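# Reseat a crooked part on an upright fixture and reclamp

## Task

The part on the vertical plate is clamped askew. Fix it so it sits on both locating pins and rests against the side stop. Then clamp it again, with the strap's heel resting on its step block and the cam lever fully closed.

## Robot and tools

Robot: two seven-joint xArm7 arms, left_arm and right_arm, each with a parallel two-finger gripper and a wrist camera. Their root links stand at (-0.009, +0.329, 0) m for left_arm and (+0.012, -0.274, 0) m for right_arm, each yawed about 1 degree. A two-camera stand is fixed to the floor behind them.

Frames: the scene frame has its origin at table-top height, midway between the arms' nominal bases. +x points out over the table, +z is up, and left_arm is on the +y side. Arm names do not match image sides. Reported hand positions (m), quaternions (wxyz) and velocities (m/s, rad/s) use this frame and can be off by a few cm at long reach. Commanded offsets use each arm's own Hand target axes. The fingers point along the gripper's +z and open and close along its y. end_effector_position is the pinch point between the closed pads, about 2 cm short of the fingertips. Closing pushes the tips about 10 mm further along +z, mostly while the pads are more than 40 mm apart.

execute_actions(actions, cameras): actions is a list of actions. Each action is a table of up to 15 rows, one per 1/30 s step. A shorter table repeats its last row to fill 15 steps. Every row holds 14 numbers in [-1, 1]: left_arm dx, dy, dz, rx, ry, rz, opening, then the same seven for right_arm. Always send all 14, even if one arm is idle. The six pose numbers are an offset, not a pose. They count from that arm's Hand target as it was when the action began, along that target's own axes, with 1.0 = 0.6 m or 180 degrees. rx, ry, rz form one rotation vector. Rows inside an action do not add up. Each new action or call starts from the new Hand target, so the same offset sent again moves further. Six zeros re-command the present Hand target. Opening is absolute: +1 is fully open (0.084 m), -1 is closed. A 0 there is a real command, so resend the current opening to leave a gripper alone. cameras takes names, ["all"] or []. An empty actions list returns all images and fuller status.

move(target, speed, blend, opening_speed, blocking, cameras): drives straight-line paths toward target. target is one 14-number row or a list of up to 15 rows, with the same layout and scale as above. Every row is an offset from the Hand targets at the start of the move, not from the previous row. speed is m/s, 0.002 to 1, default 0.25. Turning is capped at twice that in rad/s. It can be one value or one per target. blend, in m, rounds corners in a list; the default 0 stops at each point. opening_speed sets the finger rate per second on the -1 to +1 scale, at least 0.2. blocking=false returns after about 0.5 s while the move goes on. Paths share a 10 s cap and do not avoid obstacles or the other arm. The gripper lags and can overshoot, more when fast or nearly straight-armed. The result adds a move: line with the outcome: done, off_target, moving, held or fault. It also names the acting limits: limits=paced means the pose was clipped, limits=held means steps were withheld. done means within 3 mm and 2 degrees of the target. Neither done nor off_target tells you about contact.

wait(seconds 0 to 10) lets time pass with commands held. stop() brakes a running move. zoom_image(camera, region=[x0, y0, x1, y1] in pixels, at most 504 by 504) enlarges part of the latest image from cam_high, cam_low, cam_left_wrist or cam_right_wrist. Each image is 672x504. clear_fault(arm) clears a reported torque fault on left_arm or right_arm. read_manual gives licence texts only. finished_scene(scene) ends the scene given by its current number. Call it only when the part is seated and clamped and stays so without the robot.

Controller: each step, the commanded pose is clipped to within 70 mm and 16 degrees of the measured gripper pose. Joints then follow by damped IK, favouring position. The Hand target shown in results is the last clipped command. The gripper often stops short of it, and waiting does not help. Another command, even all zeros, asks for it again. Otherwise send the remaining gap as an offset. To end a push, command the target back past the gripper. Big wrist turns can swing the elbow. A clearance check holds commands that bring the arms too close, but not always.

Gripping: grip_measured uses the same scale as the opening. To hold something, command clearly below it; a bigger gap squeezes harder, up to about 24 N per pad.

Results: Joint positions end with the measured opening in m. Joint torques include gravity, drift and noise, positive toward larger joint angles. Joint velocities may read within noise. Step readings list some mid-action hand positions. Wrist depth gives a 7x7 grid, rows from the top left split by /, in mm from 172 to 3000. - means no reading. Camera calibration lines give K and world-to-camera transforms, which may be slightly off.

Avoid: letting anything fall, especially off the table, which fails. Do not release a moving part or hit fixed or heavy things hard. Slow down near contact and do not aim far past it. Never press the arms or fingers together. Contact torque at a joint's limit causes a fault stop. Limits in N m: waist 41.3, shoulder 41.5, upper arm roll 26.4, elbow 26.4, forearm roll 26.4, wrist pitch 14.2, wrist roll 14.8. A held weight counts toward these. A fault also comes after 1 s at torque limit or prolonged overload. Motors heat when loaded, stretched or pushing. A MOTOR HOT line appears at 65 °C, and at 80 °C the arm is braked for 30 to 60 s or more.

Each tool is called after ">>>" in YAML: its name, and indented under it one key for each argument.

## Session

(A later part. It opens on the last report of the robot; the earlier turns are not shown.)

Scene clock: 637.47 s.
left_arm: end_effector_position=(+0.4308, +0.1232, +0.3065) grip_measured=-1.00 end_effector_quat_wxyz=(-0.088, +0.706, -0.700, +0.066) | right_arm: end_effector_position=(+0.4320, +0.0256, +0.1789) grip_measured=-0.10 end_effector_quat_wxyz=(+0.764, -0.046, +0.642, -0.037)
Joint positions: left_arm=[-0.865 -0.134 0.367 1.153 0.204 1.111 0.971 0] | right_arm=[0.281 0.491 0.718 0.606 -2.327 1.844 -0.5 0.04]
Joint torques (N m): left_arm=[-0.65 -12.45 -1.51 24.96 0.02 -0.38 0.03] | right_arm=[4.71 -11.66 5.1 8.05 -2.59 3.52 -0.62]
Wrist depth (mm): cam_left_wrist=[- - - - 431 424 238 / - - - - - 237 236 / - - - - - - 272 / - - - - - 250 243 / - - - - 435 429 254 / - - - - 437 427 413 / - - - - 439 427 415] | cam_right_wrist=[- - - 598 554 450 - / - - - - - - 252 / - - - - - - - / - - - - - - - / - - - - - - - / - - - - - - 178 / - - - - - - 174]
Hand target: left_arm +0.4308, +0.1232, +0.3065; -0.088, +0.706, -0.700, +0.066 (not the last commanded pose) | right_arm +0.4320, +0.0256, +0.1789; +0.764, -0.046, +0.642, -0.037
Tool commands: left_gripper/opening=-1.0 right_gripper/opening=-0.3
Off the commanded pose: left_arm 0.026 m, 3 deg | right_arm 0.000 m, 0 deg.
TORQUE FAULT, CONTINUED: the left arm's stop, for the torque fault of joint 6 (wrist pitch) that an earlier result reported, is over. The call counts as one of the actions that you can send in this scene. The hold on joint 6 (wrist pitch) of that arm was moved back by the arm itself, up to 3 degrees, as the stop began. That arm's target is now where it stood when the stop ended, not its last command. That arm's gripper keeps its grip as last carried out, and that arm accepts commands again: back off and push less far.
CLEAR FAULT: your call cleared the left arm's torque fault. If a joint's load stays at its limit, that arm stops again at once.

>>> move:
  target:
    - [-0.0014,-0.0103,-0.0464,0,0,0,-1, 0,0,0,0,0,0,-0.3]
    - [0.0075,-0.0212,-0.0408,0.0139,0.0101,0.0014,-1, 0,0,0,0,0,0,-0.3]
  speed: 0.15
  cameras: ["cam_left_wrist"]

Scene clock: 657.57 s.
left_arm: end_effector_position=(+0.4379, +0.1180, +0.3330) grip_measured=-1.00 end_effector_quat_wxyz=(-0.092, +0.701, -0.701, +0.092) | right_arm: end_effector_position=(+0.4320, +0.0256, +0.1789) grip_measured=-0.10 end_effector_quat_wxyz=(+0.764, -0.046, +0.642, -0.037)
Joint positions: left_arm=[-0.867 -0.151 0.365 1.195 0.203 1.114 0.982 0] | right_arm=[0.281 0.491 0.718 0.606 -2.327 1.844 -0.5 0.04]
Joint torques (N m): left_arm=[5.34 -23.41 1.34 21.51 2.72 -3.86 0.3] | right_arm=[5.5 -11.76 5.03 8.06 -2.49 3.36 -0.44]
Wrist depth (mm): cam_left_wrist=[- - - - - 452 435 / - - - - - 452 264 / - - - - - 194 186 / - - - - - 275 296 / - - - - - 449 270 / - - - - - 451 431 / - - - - 464 452 435] | cam_right_wrist=[- - - 598 555 451 - / - - - - - - 252 / - - - - - - - / - - - - - - - / - - - - - - - / - - - - - - 178 / - - - - - - 174]
Hand target: left_arm +0.4380, +0.1180, +0.3330; -0.092, +0.701, -0.701, +0.093 | right_arm +0.4320, +0.0256, +0.1789; +0.764, -0.046, +0.642, -0.037
Off the commanded pose: left_arm 0.000 m, 0 deg | right_arm 0.000 m, 0 deg.
move: done
camera_calibration:
cam_left_wrist: T_world_to_cam=[[-0.967054, -0.010583, -0.25435, 0.545922], [-0.00607835, 0.999811, -0.0184899, -0.0410045], [0.254497, -0.0163347, -0.966936, 0.340505], [0, 0, 0, 1]] pos_world=[0.44103, 0.0523363, 0.467344]
Images, in order (width x height): cam_left_wrist 672x504.

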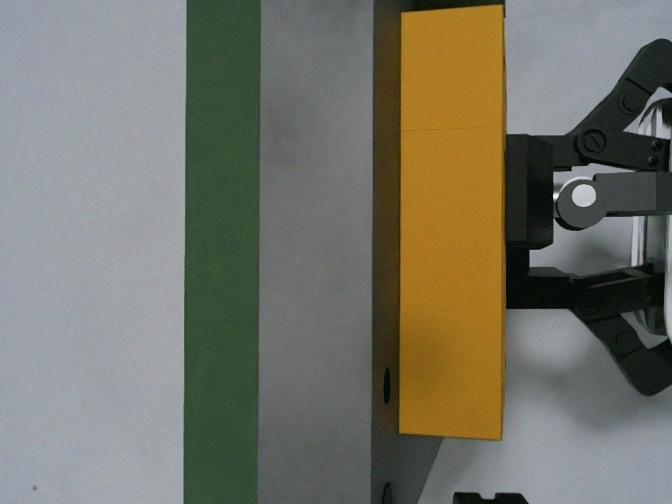

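>>> move:
  target: [0.0305,0,0,0,0,0,-1, 0,0,0,0,0,0,-0.3]
  speed: 0.05
  cameras: ["cam_left_wrist"]

>>> zoom_image:
  camera: "cam_left_wrist"
  region: [350, 0, 652, 226]

Scene clock: 682.77 s.
left_arm: end_effector_position=(+0.4380, +0.0998, +0.3330) grip_measured=-1.00 end_effector_quat_wxyz=(-0.092, +0.701, -0.701, +0.093) | right_arm: end_effector_position=(+0.4320, +0.0256, +0.1789) grip_measured=-0.10 end_effector_quat_wxyz=(+0.764, -0.046, +0.642, -0.037)
Joint positions: left_arm=[-0.88 -0.117 0.35 1.227 0.195 1.119 0.957 0] | right_arm=[0.281 0.491 0.718 0.606 -2.327 1.844 -0.5 0.04]
Joint torques (N m): left_arm=[-6.86 -12.7 -3.71 30.59 -2.86 -1.02 -0.77] | right_arm=[5.52 -11.57 5.2 7.93 -2.38 3.69 -0.44]
Wrist depth (mm): cam_left_wrist=[- - - - - 451 435 / - - - - - 452 264 / - - - - - 267 262 / - - - - - 442 186 / - - - - - 272 274 / - - - - - 452 275 / - - - - - 450 435] | cam_right_wrist=[- - - 599 556 449 - / - - - - - - 252 / - - - - - - - / - - - - - - - / - - - - - - - / - - - - - - 178 / - - - - - - 174]
Hand target: left_arm +0.4380, +0.0997, +0.3330; -0.092, +0.701, -0.701, +0.093 | right_arm +0.4320, +0.0256, +0.1789; +0.764, -0.046, +0.642, -0.037
Off the commanded pose: left_arm 0.000 m, 0 deg | right_arm 0.000 m, 0 deg.
move: done
camera_calibration:
cam_left_wrist: T_world_to_cam=[[-0.967028, -0.0107767, -0.254442, 0.545768], [-0.00626372, 0.999808, -0.0185402, -0.0227034], [0.254593, -0.0163351, -0.96691, 0.340154], [0, 0, 0, 1]] pos_world=[0.44103, 0.0341371, 0.467344]
Images, in order (width x height): cam_left_wrist 672x504.

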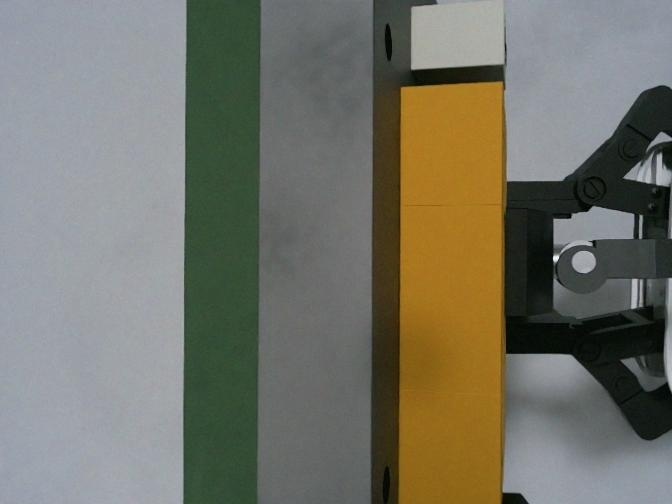

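Scaled by 1.669 from the camera's 672x504 image, which has a finer 960x720 frame.

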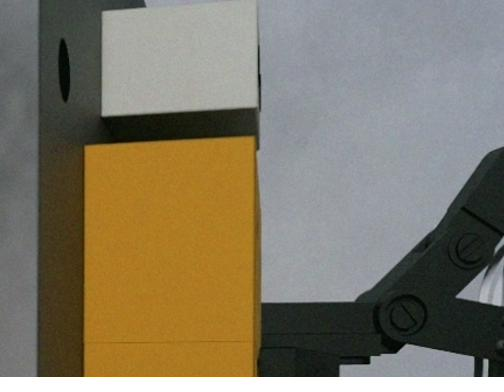

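>>> move:
  target: [0.01,0,0,0,0,0,-1, 0,0,0,0,0,0,-0.3]
  speed: 0.04
  cameras: ["cam_left_wrist"]

>>> zoom_image:
  camera: "cam_left_wrist"
  region: [350, 0, 652, 226]

Scene clock: 702.20 s.
left_arm: end_effector_position=(+0.4380, +0.0938, +0.3330) grip_measured=-1.00 end_effector_quat_wxyz=(-0.092, +0.701, -0.701, +0.093) | right_arm: end_effector_position=(+0.4320, +0.0256, +0.1789) grip_measured=-0.10 end_effector_quat_wxyz=(+0.764, -0.046, +0.642, -0.037)
Joint positions: left_arm=[-0.885 -0.106 0.345 1.238 0.192 1.12 0.949 0] | right_arm=[0.281 0.491 0.718 0.606 -2.327 1.844 -0.5 0.04]
Joint torques (N m): left_arm=[-6.88 -13.09 -3.89 30.63 -2.93 -0.94 -0.84] | right_arm=[6.01 -11.65 5.22 7.74 -2.45 3.87 -0.46]
Wrist depth (mm): cam_left_wrist=[- - - - 461 453 436 / - - - - - 451 431 / - - - - - 451 264 / - - - - - 262 187 / - - - - - 267 187 / - - - - - 451 273 / - - - - - 451 434] | cam_right_wrist=[- - - 598 554 448 - / - - - - - - 252 / - - - - - - - / - - - - - - - / - - - - - - - / - - - - - - 178 / - - - - - - 174]
Hand target: left_arm +0.4380, +0.0937, +0.3330; -0.092, +0.701, -0.701, +0.093 | right_arm +0.4320, +0.0256, +0.1789; +0.764, -0.046, +0.642, -0.037
Off the commanded pose: left_arm 0.000 m, 0 deg | right_arm 0.000 m, 0 deg.
move: done
camera_calibration:
cam_left_wrist: T_world_to_cam=[[-0.967028, -0.0107764, -0.254441, 0.545703], [-0.00623802, 0.999807, -0.0186368, -0.0166704], [0.254593, -0.0164351, -0.966909, 0.340059], [0, 0, 0, 1]] pos_world=[0.44103, 0.0281368, 0.467344]
Images, in order (width x height): cam_left_wrist 672x504.

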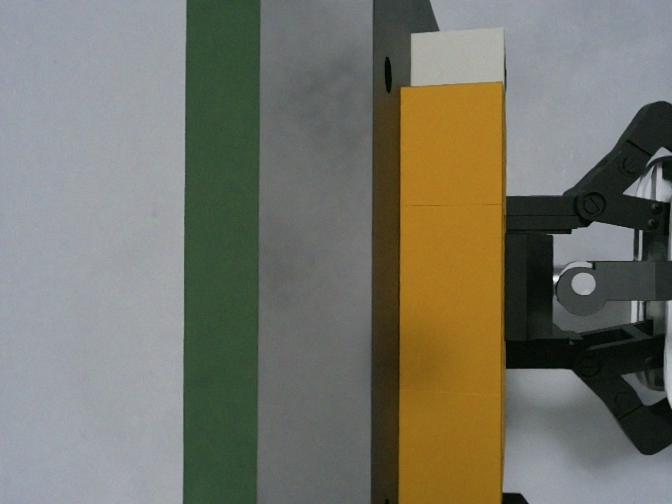

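Scaled by 1.669 from the camera's 672x504 image, which has a finer 960x720 frame.

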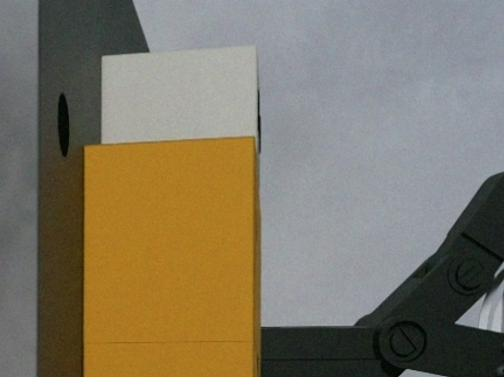

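>>> move:
  target: [0.003,0,0,0,0,0,-1, 0,0,0,0,0,0,-0.3]
  speed: 0.03

>>> move:
  target: [0.0013,0,0,0,0,0,-1, 0,0,0,0,0,0,-0.3]
  speed: 0.03
  cameras: ["cam_left_wrist"]

>>> zoom_image:
  camera: "cam_left_wrist"
  region: [350, 0, 652, 226]

Scene clock: 715.13 s.
left_arm: end_effector_position=(+0.4380, +0.0922, +0.3330) grip_measured=-1.00 end_effector_quat_wxyz=(-0.092, +0.701, -0.701, +0.092) | right_arm: end_effector_position=(+0.4320, +0.0256, +0.1789) grip_measured=-0.10 end_effector_quat_wxyz=(+0.764, -0.046, +0.642, -0.037)
Joint positions: left_arm=[-0.886 -0.103 0.344 1.241 0.191 1.121 0.946 0] | right_arm=[0.281 0.491 0.718 0.606 -2.327 1.844 -0.5 0.04]
Joint torques (N m): left_arm=[-11.81 -8.73 -8.16 31.45 -5.75 -4.93 -1.03] | right_arm=[6.26 -11.59 5.13 7.9 -2.68 3.93 -0.46]
Wrist depth (mm): cam_left_wrist=[- - - - 461 451 436 / - - - - - 452 431 / - - - - - 451 264 / - - - - - 262 187 / - - - - - 268 187 / - - - - - 450 273 / - - - - - 450 435] | cam_right_wrist=[- - - 598 555 448 - / - - - - - - 253 / - - - - - - - / - - - - - - - / - - - - - - - / - - - - - - 178 / - - - - - - 174]
Hand target: left_arm +0.4380, +0.0919, +0.3330; -0.092, +0.701, -0.701, +0.093 | right_arm +0.4320, +0.0256, +0.1789; +0.764, -0.046, +0.642, -0.037
Off the commanded pose: left_arm 0.000 m, 0 deg | right_arm 0.000 m, 0 deg.
move: done

Scene clock: 715.83 s.
left_arm: end_effector_position=(+0.4380, +0.0914, +0.3330) grip_measured=-1.00 end_effector_quat_wxyz=(-0.092, +0.701, -0.701, +0.092) | right_arm: end_effector_position=(+0.4320, +0.0256, +0.1789) grip_measured=-0.10 end_effector_quat_wxyz=(+0.764, -0.046, +0.642, -0.037)
Joint positions: left_arm=[-0.886 -0.101 0.343 1.243 0.191 1.122 0.945 0] | right_arm=[0.281 0.491 0.718 0.606 -2.327 1.844 -0.5 0.04]
Joint torques (N m): left_arm=[-18.84 -4.37 -14.91 33.67 -9.95 -10.58 -0.92] | right_arm=[6.27 -11.54 5.14 7.82 -2.75 4.03 -0.45]
Wrist depth (mm): cam_left_wrist=[- - - - 462 453 436 / - - - - - 451 431 / - - - - - 451 263 / - - - - - 261 187 / - - - - - 268 187 / - - - - - 450 273 / - - - - - 450 434] | cam_right_wrist=[- - - 599 555 450 - / - - - - - - 252 / - - - - - - - / - - - - - - - / - - - - - - - / - - - - - - 178 / - - - - - - 174]
Hand target: left_arm +0.4380, +0.0911, +0.3330; -0.092, +0.701, -0.701, +0.093 | right_arm +0.4320, +0.0256, +0.1789; +0.764, -0.046, +0.642, -0.037
Off the commanded pose: left_arm 0.000 m, 0 deg | right_arm 0.000 m, 0 deg.
move: done
camera_calibration:
cam_left_wrist: T_world_to_cam=[[-0.967099, -0.0110145, -0.254162, 0.545679], [-0.00654971, 0.999809, -0.0184064, -0.0141425], [0.254316, -0.0161361, -0.966986, 0.340142], [0, 0, 0, 1]] pos_world=[0.441129, 0.0256387, 0.467343]
Images, in order (width x height): cam_left_wrist 672x504.

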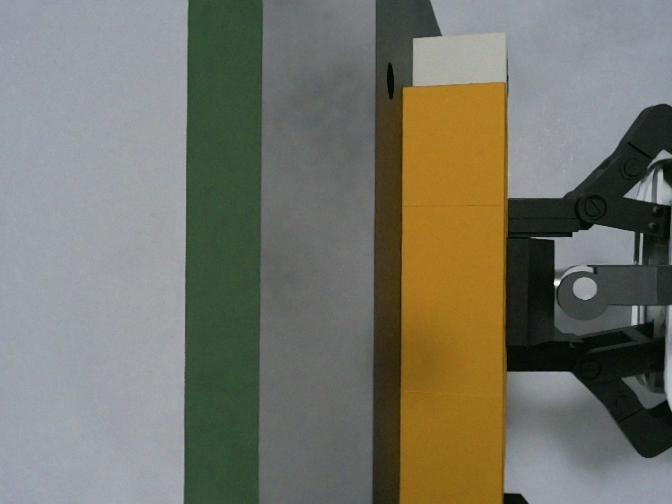

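Scaled by 1.669 from the camera's 672x504 image, which has a finer 960x720 frame.

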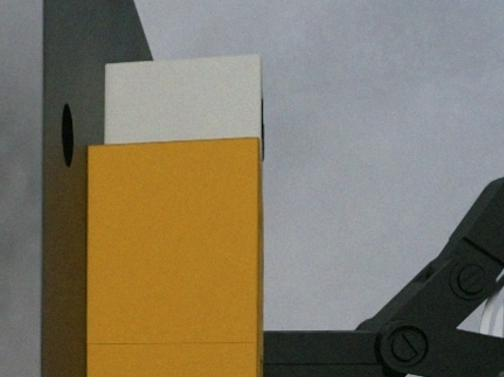

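>>> move:
  target:
    - [-0.02,0,0,0,0,0,-1, 0,0,0,0,0,0,-0.3]
    - [-0.02,0.0385,-0.1138,0,0,0,-1, 0,0,0,0,0,0,-0.3]
    - [-0.0548,0.2075,-0.0367,0.0842,0.2429,-0.3234,-1, 0,0,0,0,0,0,-0.3]
  blend: [0.005,0.03,0]
  speed: [0.1,0.3,0.5]
  cameras: ["cam_left_wrist"]

>>> zoom_image:
  camera: "cam_left_wrist"
  region: [170, 100, 500, 400]

Scene clock: 751.23 s.
left_arm: end_effector_position=(+0.3120, +0.1241, +0.3220) grip_measured=-1.00 end_effector_quat_wxyz=(+0.133, +0.846, -0.249, +0.453) | right_arm: end_effector_position=(+0.4320, +0.0256, +0.1789) grip_measured=-0.10 end_effector_quat_wxyz=(+0.764, -0.046, +0.642, -0.037)
Joint positions: left_arm=[-0.574 -0.977 0.059 0.154 0.125 0.149 -0.078 0] | right_arm=[0.281 0.491 0.718 0.606 -2.327 1.844 -0.5 0.04]
Joint torques (N m): left_arm=[5.53 -6.35 -2.23 21.73 -2.32 -4.46 -0.78] | right_arm=[6.27 -11.96 5.13 7.84 -2.75 4.23 -0.39]
Motor temperatures (°C): left_arm=[37 40 41 56 33 42 37] | right_arm=[40 36 36 44 37 34 40]
Wrist depth (mm): cam_left_wrist=[- - 1681 1653 1763 - 2805 / - - 230 247 268 292 2706 / - 244 236 248 261 294 957 / 2356 262 252 257 278 775 815 / 698 - 268 281 275 683 716 / 619 603 296 314 300 590 633 / 541 544 325 322 331 317 551] | cam_right_wrist=[- - - 599 554 448 - / - - - - - - 252 / - - - - - - - / - - - - - - - / - - - - - - - / - - - - - - 178 / - - - - - - 174]
Hand target: left_arm +0.3120, +0.1241, +0.3220; +0.133, +0.846, -0.249, +0.453 | right_arm +0.4320, +0.0256, +0.1789; +0.764, -0.046, +0.642, -0.037
Off the commanded pose: left_arm 0.000 m, 0 deg | right_arm 0.000 m, 0 deg.
move: done
camera_calibration:
cam_left_wrist: T_world_to_cam=[[-0.539087, -0.842159, 0.0123795, 0.305168], [-0.461634, 0.283146, -0.840668, 0.447757], [0.70447, -0.458908, -0.54141, 0.139507], [0, 0, 0, 1]] pos_world=[0.272934, 0.194241, 0.448168]
Images, in order (width x height): cam_left_wrist 672x504.

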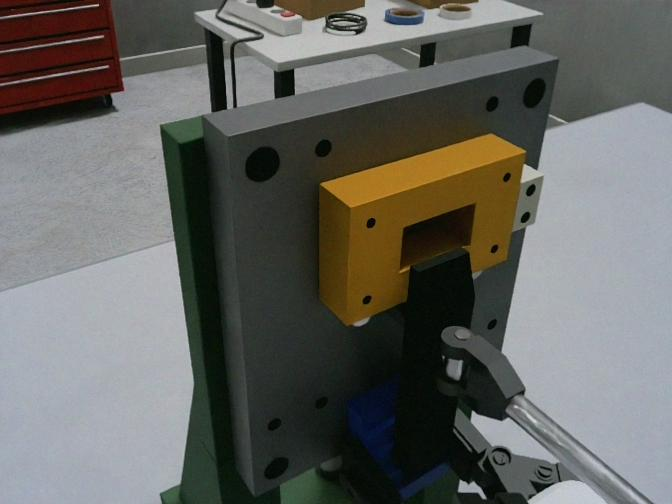

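Scaled by 1.527 from the camera's 672x504 image, which has a finer 960x720 frame.

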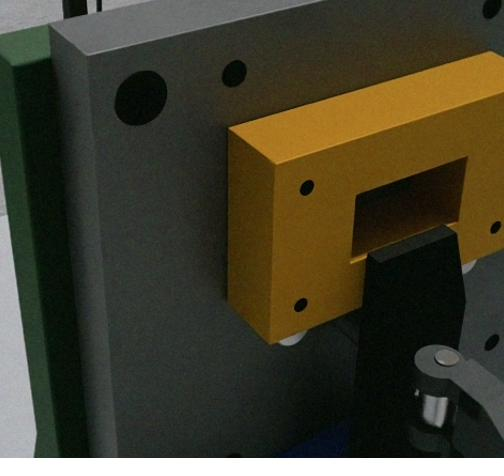

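>>> zoom_image:
  camera: "cam_left_wrist"
  region: [440, 140, 570, 290]

>>> zoom_image:
  camera: "cam_left_wrist"
  region: [310, 250, 440, 380]

Scaled by 3.360 from the camera's 672x504 image, which has a finer 960x720 frame.

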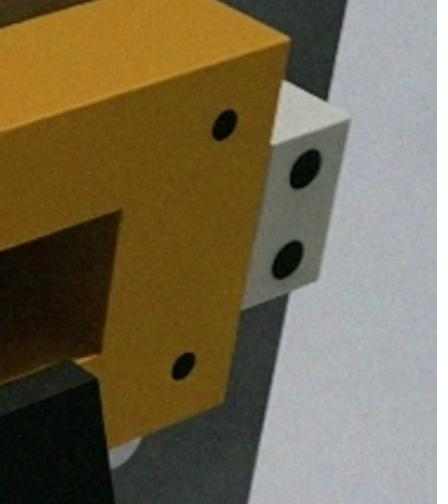

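Scaled by 3.877 from the camera's 672x504 image, which has a finer 960x720 frame.

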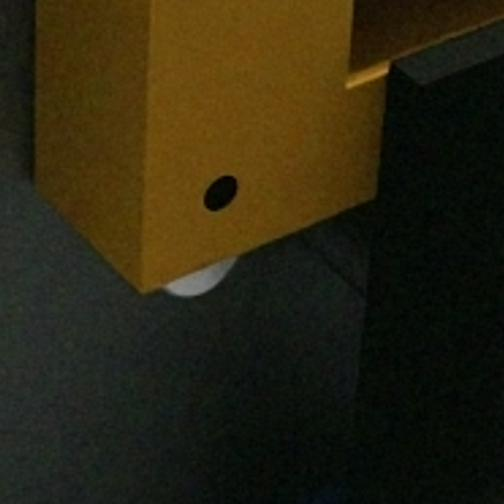

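>>> move:
  target:
    - [0.0992,0.1405,0.0198,0.0893,-0.3041,-0.1672,-0.1, 0,0,0,0,0,0,-0.3]
    - [0.023,0.1405,0.0707,0.0893,-0.3041,-0.1672,-0.1, 0,0,0,0,0,0,-0.3]
  blend: [0.02,0]
  speed: [0.4,0.2]
  cameras: ["cam_left_wrist"]

Scene clock: 818.30 s.
left_arm: end_effector_position=(+0.3025, +0.0300, +0.3101) grip_measured=-0.11 end_effector_quat_wxyz=(+0.000, +1.000, +0.000, +0.000) | right_arm: end_effector_position=(+0.4320, +0.0256, +0.1789) grip_measured=-0.10 end_effector_quat_wxyz=(+0.764, -0.046, +0.642, -0.037)
Joint positions: left_arm=[-0.46 -0.168 -0.259 1.177 -0.045 1.341 -0.726 0.039] | right_arm=[0.281 0.491 0.718 0.606 -2.327 1.844 -0.5 0.04]
Joint torques (N m): left_arm=[-6.17 -11.25 -1.56 21.12 1.03 -3.67 -0.99] | right_arm=[6.65 -12.06 5.04 7.79 -2.71 4.32 -0.33]
Motor temperatures (°C): left_arm=[36 40 35 51 32 37 37] | right_arm=[40 36 36 44 37 34 40]
Wrist depth (mm): cam_left_wrist=[440 439 350 - 203 348 440 / 441 440 441 258 - 440 439 / 440 439 273 262 180 258 442 / 442 440 - 249 242 244 439 / 439 441 441 254 246 249 441 / 441 441 442 261 184 442 441 / 442 442 441 266 177 441 440] | cam_right_wrist=[- - - 598 555 450 - / - - - - - - 253 / - - - - - - - / - - - - - - - / - - - - - - - / - - - - - - 178 / - - - - - - 174]
Hand target: left_arm +0.3025, +0.0300, +0.3100; +0.000, +1.000, +0.000, +0.000 | right_arm +0.4320, +0.0256, +0.1789; +0.764, -0.046, +0.642, -0.037
Off the commanded pose: left_arm 0.000 m, 0 deg | right_arm 0.000 m, 0 deg.
move: done
camera_calibration:
cam_left_wrist: T_world_to_cam=[[0.0120597, -0.999913, 0.00532203, 0.0611505], [-0.999811, -0.0121392, -0.0151753, 0.375671], [0.0152386, -0.00513802, -0.999871, 0.433628], [0, 0, 0, 1]] pos_world=[0.368254, 0.0679335, 0.438948]
Images, in order (width x height): cam_left_wrist 672x504.

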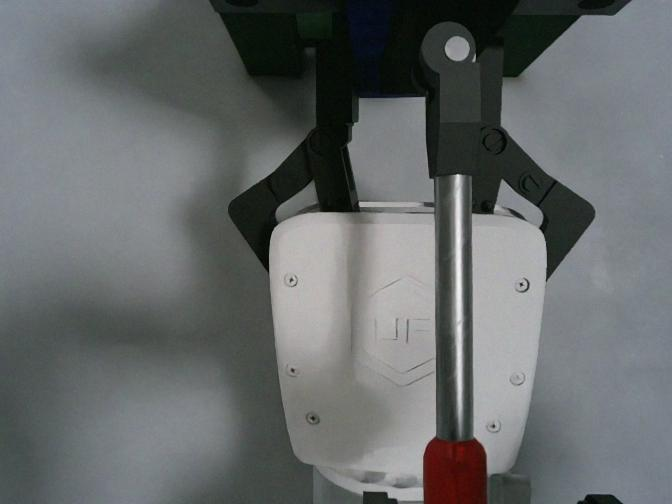

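>>> move:
  target:
    - [-0.0025,-0.005,0.0752,0,0,0,-0.1, 0,0,0,0,0,0,-0.3]
    - [-0.0025,-0.005,0.0752,0,0,0,-0.72, 0,0,0,0,0,0,-0.3]
    - [0.0025,-0.0555,0.0752,0.0297,0.0039,0.0833,-0.72, 0,0,0,0,0,0,-0.3]
    - [0.0205,-0.1032,0.0754,0.0560,0.0150,0.1662,-0.72, 0,0,0,0,0,0,-0.3]
    - [0.05,-0.145,0.0757,0.0760,0.0315,0.2487,-0.72, 0,0,0,0,0,0,-0.3]
    - [0.0893,-0.1778,0.0759,0.0881,0.0508,0.3306,-0.72, 0,0,0,0,0,0,-0.3]
  blend: [0,0,0.005,0.005,0.005,0]
  speed: 0.14
  cameras: ["cam_left_wrist"]

Scene clock: 880.97 s.
left_arm: end_effector_position=(+0.3560, +0.1366, +0.2644) grip_measured=-0.63 end_effector_quat_wxyz=(-0.131, +0.856, -0.494, +0.076) | right_arm: end_effector_position=(+0.4320, +0.0256, +0.1789) grip_measured=-0.10 end_effector_quat_wxyz=(+0.764, -0.046, +0.642, -0.037)
Joint positions: left_arm=[-0.477 -0.324 -0.112 0.842 0.277 1.049 0.315 0.017] | right_arm=[0.281 0.491 0.718 0.606 -2.327 1.844 -0.5 0.04]
Joint torques (N m): left_arm=[1.89 -20.87 9.42 14.09 7.87 2.28 1.06] | right_arm=[6.48 -12.02 5.05 7.67 -1.62 4.73 -0.23]
Wrist depth (mm): cam_left_wrist=[- - - 185 - 203 196 / - - 178 197 - 389 185 / - - 191 323 - - 189 / 481 457 439 413 - 218 193 / 482 457 437 418 409 223 197 / 481 454 437 417 408 385 373 / 480 457 443 416 408 385 372] | cam_right_wrist=[- - - 584 556 448 - / - - - - - - 253 / - - - - - - - / - - - - - - - / - - - - - - - / - - - - - - 178 / - - - - - - 174]
Hand target: left_arm +0.3560, +0.1367, +0.2644; -0.131, +0.856, -0.494, +0.076 | right_arm +0.4320, +0.0256, +0.1789; +0.764, -0.046, +0.642, -0.037
Off the commanded pose: left_arm 0.000 m, 0 deg | right_arm 0.000 m, 0 deg.
move: done
camera_calibration:
cam_left_wrist: T_world_to_cam=[[-0.821265, -0.488203, -0.295265, 0.473577], [-0.50593, 0.862372, -0.0186615, 0.135441], [0.263739, 0.134057, -0.955233, 0.268408], [0, 0, 0, 1]] pos_world=[0.386667, 0.0784191, 0.398751]
Images, in order (width x height): cam_left_wrist 672x504.

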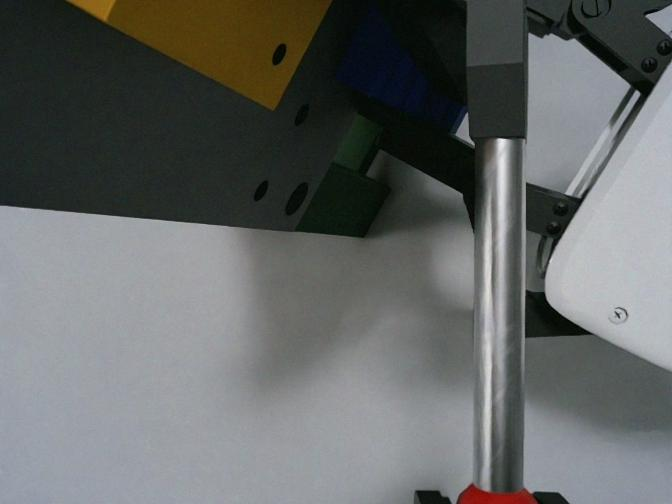

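>>> move:
  target:
    - [0.0045,-0.0495,0.0157,0.0104,0.0264,0.0790,-0.72, 0,0,0,0,0,0,-0.3]
    - [0.0145,-0.0813,0.0257,0.0120,0.0447,0.1318,-0.72, 0,0,0,0,0,0,-0.3]
  blend: [0.005,0]
  speed: 0.1
  cameras: ["cam_left_wrist"]

Scene clock: 910.10 s.
left_arm: end_effector_position=(+0.4046, +0.1548, +0.2643) grip_measured=-0.63 end_effector_quat_wxyz=(-0.125, +0.727, -0.666, +0.116) | right_arm: end_effector_position=(+0.4320, +0.0256, +0.1789) grip_measured=-0.10 end_effector_quat_wxyz=(+0.764, -0.046, +0.642, -0.037)
Joint positions: left_arm=[-0.505 -0.307 0.051 0.81 0.262 0.84 0.86 0.017] | right_arm=[0.281 0.491 0.718 0.606 -2.327 1.844 -0.5 0.04]
Joint torques (N m): left_arm=[2.33 -7.73 9.5 26.25 2.01 -1.01 1.13] | right_arm=[5.52 -11.77 5.42 7.5 0.57 4.89 -0.24]
Wrist depth (mm): cam_left_wrist=[- - - - - 225 196 / - - - 181 - 391 186 / - - - 199 392 206 201 / - - - 204 377 385 210 / - - - 295 405 390 362 / 487 465 452 421 410 384 370 / 497 466 452 421 409 385 370] | cam_right_wrist=[- - - 582 555 450 - / - - - - - - 252 / - - - - - - - / - - - - - - - / - - - - - - - / - - - - - - 178 / - - - - - - 174]
Hand target: left_arm +0.4047, +0.1547, +0.2643; -0.125, +0.727, -0.666, +0.116 | right_arm +0.4320, +0.0256, +0.1789; +0.764, -0.046, +0.642, -0.037
Off the commanded pose: left_arm 0.000 m, 0 deg | right_arm 0.000 m, 0 deg.
move: done
camera_calibration:
cam_left_wrist: T_world_to_cam=[[-0.938635, -0.0941066, -0.331825, 0.518453], [-0.0926683, 0.995492, -0.0201932, -0.0431158], [0.33223, 0.0117956, -0.943125, 0.240981], [0, 0, 0, 1]] pos_world=[0.402582, 0.0888687, 0.39844]
Images, in order (width x height): cam_left_wrist 672x504.

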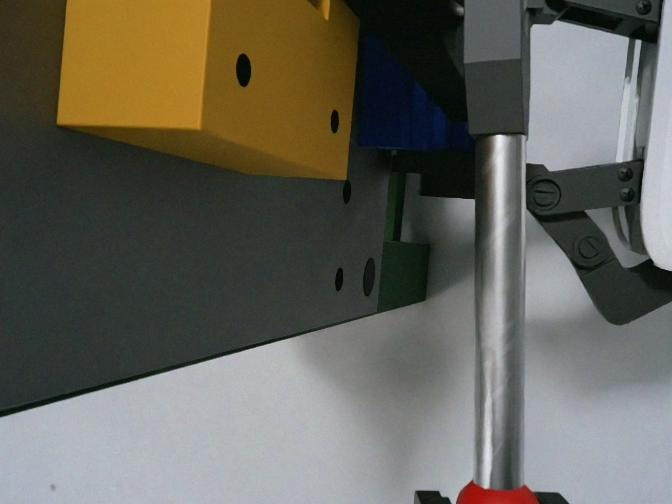

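>>> move:
  target: [0.0007,-0.013,0.0046,0.0016,0.0065,0.0197,-0.72, 0,0,0,0,0,0,-0.3]
  speed: 0.06

Scene clock: 943.27 s.
left_arm: end_effector_position=(+0.4129, +0.1551, +0.2643) grip_measured=-0.63 end_effector_quat_wxyz=(-0.124, +0.704, -0.689, +0.121) | right_arm: end_effector_position=(+0.4320, +0.0256, +0.1789) grip_measured=-0.10 end_effector_quat_wxyz=(+0.764, -0.046, +0.642, -0.037)
Joint positions: left_arm=[-0.513 -0.293 0.076 0.818 0.249 0.813 0.947 0.017] | right_arm=[0.281 0.491 0.718 0.606 -2.327 1.844 -0.5 0.04]
Joint torques (N m): left_arm=[-1.59 -6.57 6.03 27.24 0.02 -3.23 0.72] | right_arm=[6.22 -11.71 5.33 7.55 0.66 4.99 -0.13]
Wrist depth (mm): cam_left_wrist=[- - - - - 224 - / - - - 175 - 390 188 / - - - 192 392 206 200 / - - - 193 354 - 211 / - - - 195 406 391 367 / - 466 447 422 411 384 370 / 497 468 453 421 409 384 371] | cam_right_wrist=[- - - 585 552 448 - / - - - - - - 253 / - - - - - - - / - - - - - - - / - - - - - - - / - - - - - - 178 / - - - - - - 174]
Hand target: left_arm +0.4129, +0.1550, +0.2643; -0.124, +0.704, -0.689, +0.121 | right_arm +0.4320, +0.0256, +0.1789; +0.764, -0.046, +0.642, -0.037
Off the commanded pose: left_arm 0.000 m, 0 deg | right_arm 0.000 m, 0 deg.
move: done

>>> move:
  target: [0,-0.0052,0.0018,0.0005,0.0022,0.0066,-0.72, 0,0,0,0,0,0,-0.3]
  speed: 0.05
  cameras: ["cam_left_wrist"]

Scene clock: 951.00 s.
left_arm: end_effector_position=(+0.4162, +0.1551, +0.2643) grip_measured=-0.63 end_effector_quat_wxyz=(-0.123, +0.696, -0.696, +0.123) | right_arm: end_effector_position=(+0.4320, +0.0256, +0.1789) grip_measured=-0.10 end_effector_quat_wxyz=(+0.764, -0.046, +0.642, -0.037)
Joint positions: left_arm=[-0.516 -0.286 0.085 0.823 0.243 0.805 0.977 0.017] | right_arm=[0.281 0.491 0.718 0.606 -2.327 1.844 -0.5 0.04]
Joint torques (N m): left_arm=[-0.92 -2.15 6.78 31.29 0.46 -7.42 0.7] | right_arm=[5.95 -11.89 5.32 7.35 0.49 5.14 -0.25]
Wrist depth (mm): cam_left_wrist=[- - - - - 224 - / - - - - - 390 - / - - - 189 391 205 201 / - - - 190 392 - 210 / - - - 189 347 385 366 / - - 445 423 410 384 370 / 498 467 453 420 410 386 370] | cam_right_wrist=[- - - 585 556 449 - / - - - - - - 253 / - - - - - - - / - - - - - - - / - - - - - - - / - - - - - - 178 / - - - - - - 174]
Hand target: left_arm +0.4162, +0.1551, +0.2644; -0.123, +0.696, -0.696, +0.123 | right_arm +0.4320, +0.0256, +0.1789; +0.764, -0.046, +0.642, -0.037
Off the commanded pose: left_arm 0.000 m, 0 deg | right_arm 0.000 m, 0 deg.
move: done
camera_calibration:
cam_left_wrist: T_world_to_cam=[[-0.941068, -0.0113724, -0.338025, 0.51918], [-0.00565198, 0.999824, -0.0179025, -0.0798943], [0.338169, -0.0149369, -0.940967, 0.238274], [0, 0, 0, 1]] pos_world=[0.407555, 0.0893436, 0.398273]
Images, in order (width x height): cam_left_wrist 672x504.

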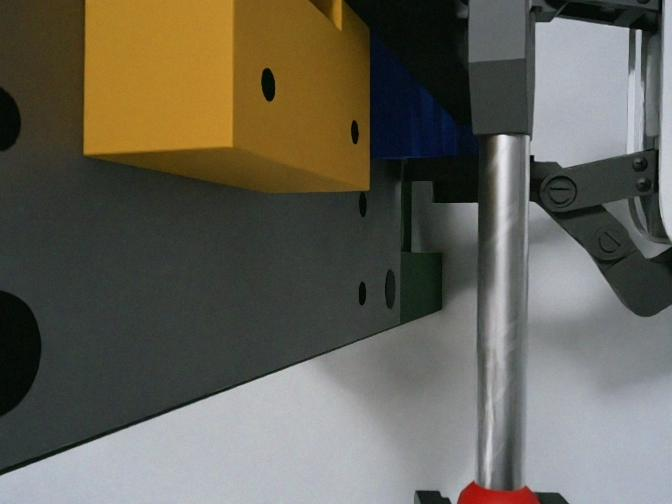

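>>> move:
  target:
    - [0,-0.001,0.0003,0,0,0.001,-0.72, 0,0,0,0,0,0,-0.3]
    - [0,-0.001,0.0003,0,0,0.001,0.2, 0,0,0,0,0,0,-0.3]
    - [0,-0.001,-0.106,0,0,0.001,0.2, 0,0,0,0,0,0,-0.3]
  speed: [0.05,0.15,0.2]
  cameras: ["cam_left_wrist"]

Scene clock: 979.00 s.
left_arm: end_effector_position=(+0.3950, +0.1551, +0.3243) grip_measured=+0.19 end_effector_quat_wxyz=(-0.123, +0.695, -0.697, +0.123) | right_arm: end_effector_position=(+0.4320, +0.0256, +0.1789) grip_measured=-0.10 end_effector_quat_wxyz=(+0.764, -0.046, +0.642, -0.037)
Joint positions: left_arm=[-0.531 -0.383 0.062 0.91 0.223 0.993 0.99 0.052] | right_arm=[0.281 0.491 0.718 0.606 -2.327 1.844 -0.5 0.04]
Joint torques (N m): left_arm=[-5.92 -19.05 -2.66 30.36 -2.39 -0.54 0.73] | right_arm=[6.34 -11.67 5.3 7.27 0.5 5.44 0.04]
Motor temperatures (°C): left_arm=[36 40 37 56 32 37 37] | right_arm=[40 36 36 44 36 35 39]
Wrist depth (mm): cam_left_wrist=[- - - 174 198 261 241 / - - - 176 198 450 244 / - - - 245 199 265 246 / - - 189 245 199 275 252 / - - 190 245 373 438 422 / 564 538 508 479 455 443 422 / 574 540 516 482 455 441 422] | cam_right_wrist=[- - - 584 552 448 - / - - - - - - 253 / - - - - - - - / - - - - - - - / - - - - - - - / - - - - - - 178 / - - - - - - 174]
Hand target: left_arm +0.3950, +0.1551, +0.3243; -0.123, +0.695, -0.697, +0.123 | right_arm +0.4320, +0.0256, +0.1789; +0.764, -0.046, +0.642, -0.037
Off the commanded pose: left_arm 0.000 m, 0 deg | right_arm 0.000 m, 0 deg.
move: done
camera_calibration:
cam_left_wrist: T_world_to_cam=[[-0.941063, -0.00815176, -0.338132, 0.519048], [-0.00258874, 0.999854, -0.0168999, -0.0803739], [0.33822, -0.0150285, -0.940947, 0.301851], [0, 0, 0, 1]] pos_world=[0.386157, 0.0891297, 0.458174]
Images, in order (width x height): cam_left_wrist 672x504.

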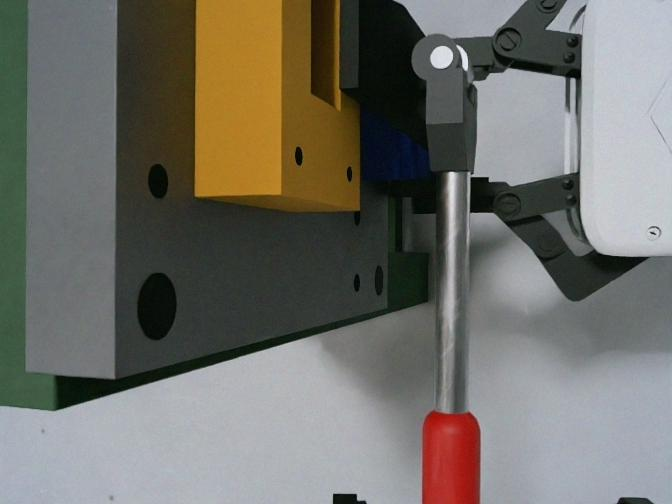

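>>> move:
  target:
    - [0,0,-0.05,0,0,0,0.2, 0,0,0,0,0,0,0.7]
    - [0,0,-0.1,0,0,0,0.2, 0,0,-0.17,0,0,0,0.7]
    - [0,0,-0.1,0,0,0,0.2, -0.108,0.0032,-0.4075,-0.0832,0.0062,-0.9592,0.7]
  blend: [0,0.02,0]
  speed: [0.15,0.2,0.5]
  cameras: ["cam_right_wrist"]

>>> zoom_image:
  camera: "cam_right_wrist"
  region: [230, 100, 530, 340]

Scene clock: 1016.47 s.
left_arm: end_effector_position=(+0.3745, +0.1550, +0.3807) grip_measured=+0.19 end_effector_quat_wxyz=(-0.123, +0.695, -0.697, +0.123) | right_arm: end_effector_position=(+0.1800, +0.0293, +0.2002) grip_measured=+0.70 end_effector_quat_wxyz=(+0.000, +0.707, +0.001, +0.707)
Joint positions: left_arm=[-0.542 -0.439 0.038 1.026 0.206 1.166 0.996 0.052] | right_arm=[0.637 0.269 1.219 0.511 -1.389 1.914 -3.489 0.073]
Joint torques (N m): left_arm=[-6.09 -17.57 -2.59 29.92 -2.07 -0.59 0.72] | right_arm=[7.8 -3.32 4.34 10.13 1.04 4.74 -2.13]
Motor temperatures (°C): left_arm=[36 40 36 56 32 35 37] | right_arm=[40 36 36 44 36 35 40]
Wrist depth (mm): cam_left_wrist=[202 186 201 246 520 499 476 / 201 185 201 234 515 499 477 / 201 185 201 246 511 499 476 / 201 185 216 301 512 499 476 / 201 185 223 334 510 499 475 / 647 608 578 553 513 498 475 / 646 606 580 539 509 497 474] | cam_right_wrist=[- 294 - - - - - / - - - - - - - / - - 426 405 407 - - / - - 404 391 388 - - / - - 404 406 407 - 1908 / - - 424 404 380 427 1702 / - 897 422 811 800 793 872]
Hand target: left_arm +0.3745, +0.1550, +0.3807; -0.123, +0.695, -0.697, +0.123 | right_arm +0.1800, +0.0293, +0.2002; +0.000, +0.707, +0.001, +0.707
Off the commanded pose: left_arm 0.000 m, 0 deg | right_arm 0.000 m, 0 deg.
move: done
camera_calibration:
cam_right_wrist: T_world_to_cam=[[-0.0142593, -0.999872, -0.00722177, 0.0554471], [0.00994864, 0.00708028, -0.999925, 0.264539], [0.999849, -0.01433, 0.00984641, -0.0552792], [0, 0, 0, 1]] pos_world=[0.0534297, 0.0527749, 0.265464]
Images, in order (width x height): cam_right_wrist 672x504.

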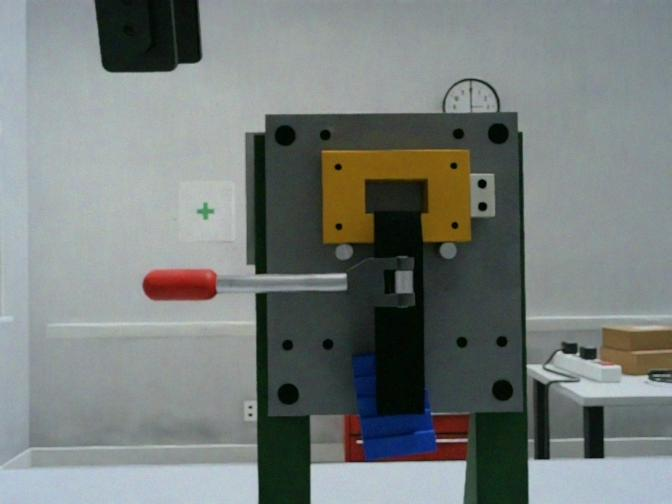

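Scaled by 1.680 from the camera's 672x504 image, which has a finer 960x720 frame.

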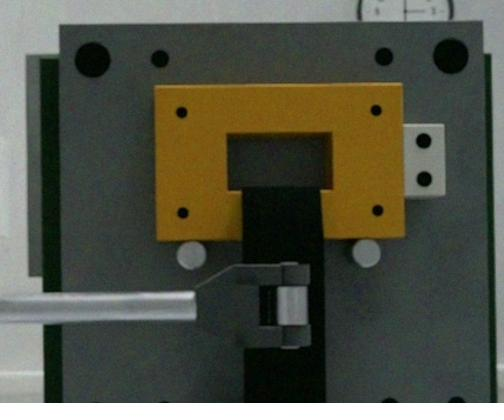

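>>> zoom_image:
  camera: "cam_right_wrist"
  region: [310, 140, 510, 270]

>>> zoom_image:
  camera: "cam_right_wrist"
  region: [330, 330, 480, 470]

Scaled by 2.520 from the camera's 672x504 image, which has a finer 960x720 frame.

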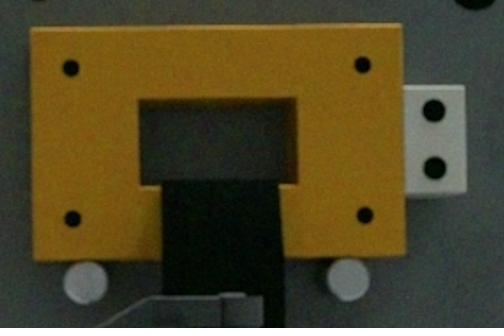

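Scaled by 3.360 from the camera's 672x504 image, which has a finer 960x720 frame.

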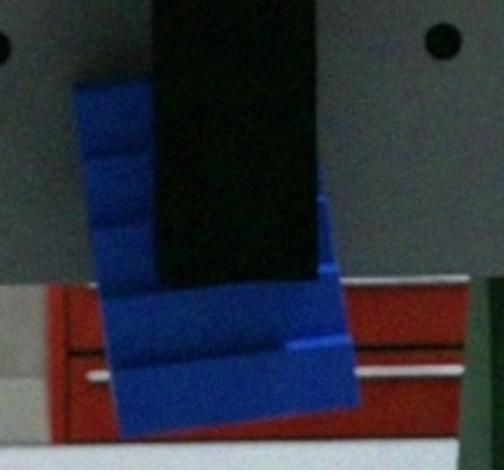

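>>> finished_scene:
  scene: 2

The scene is finished: the task was done.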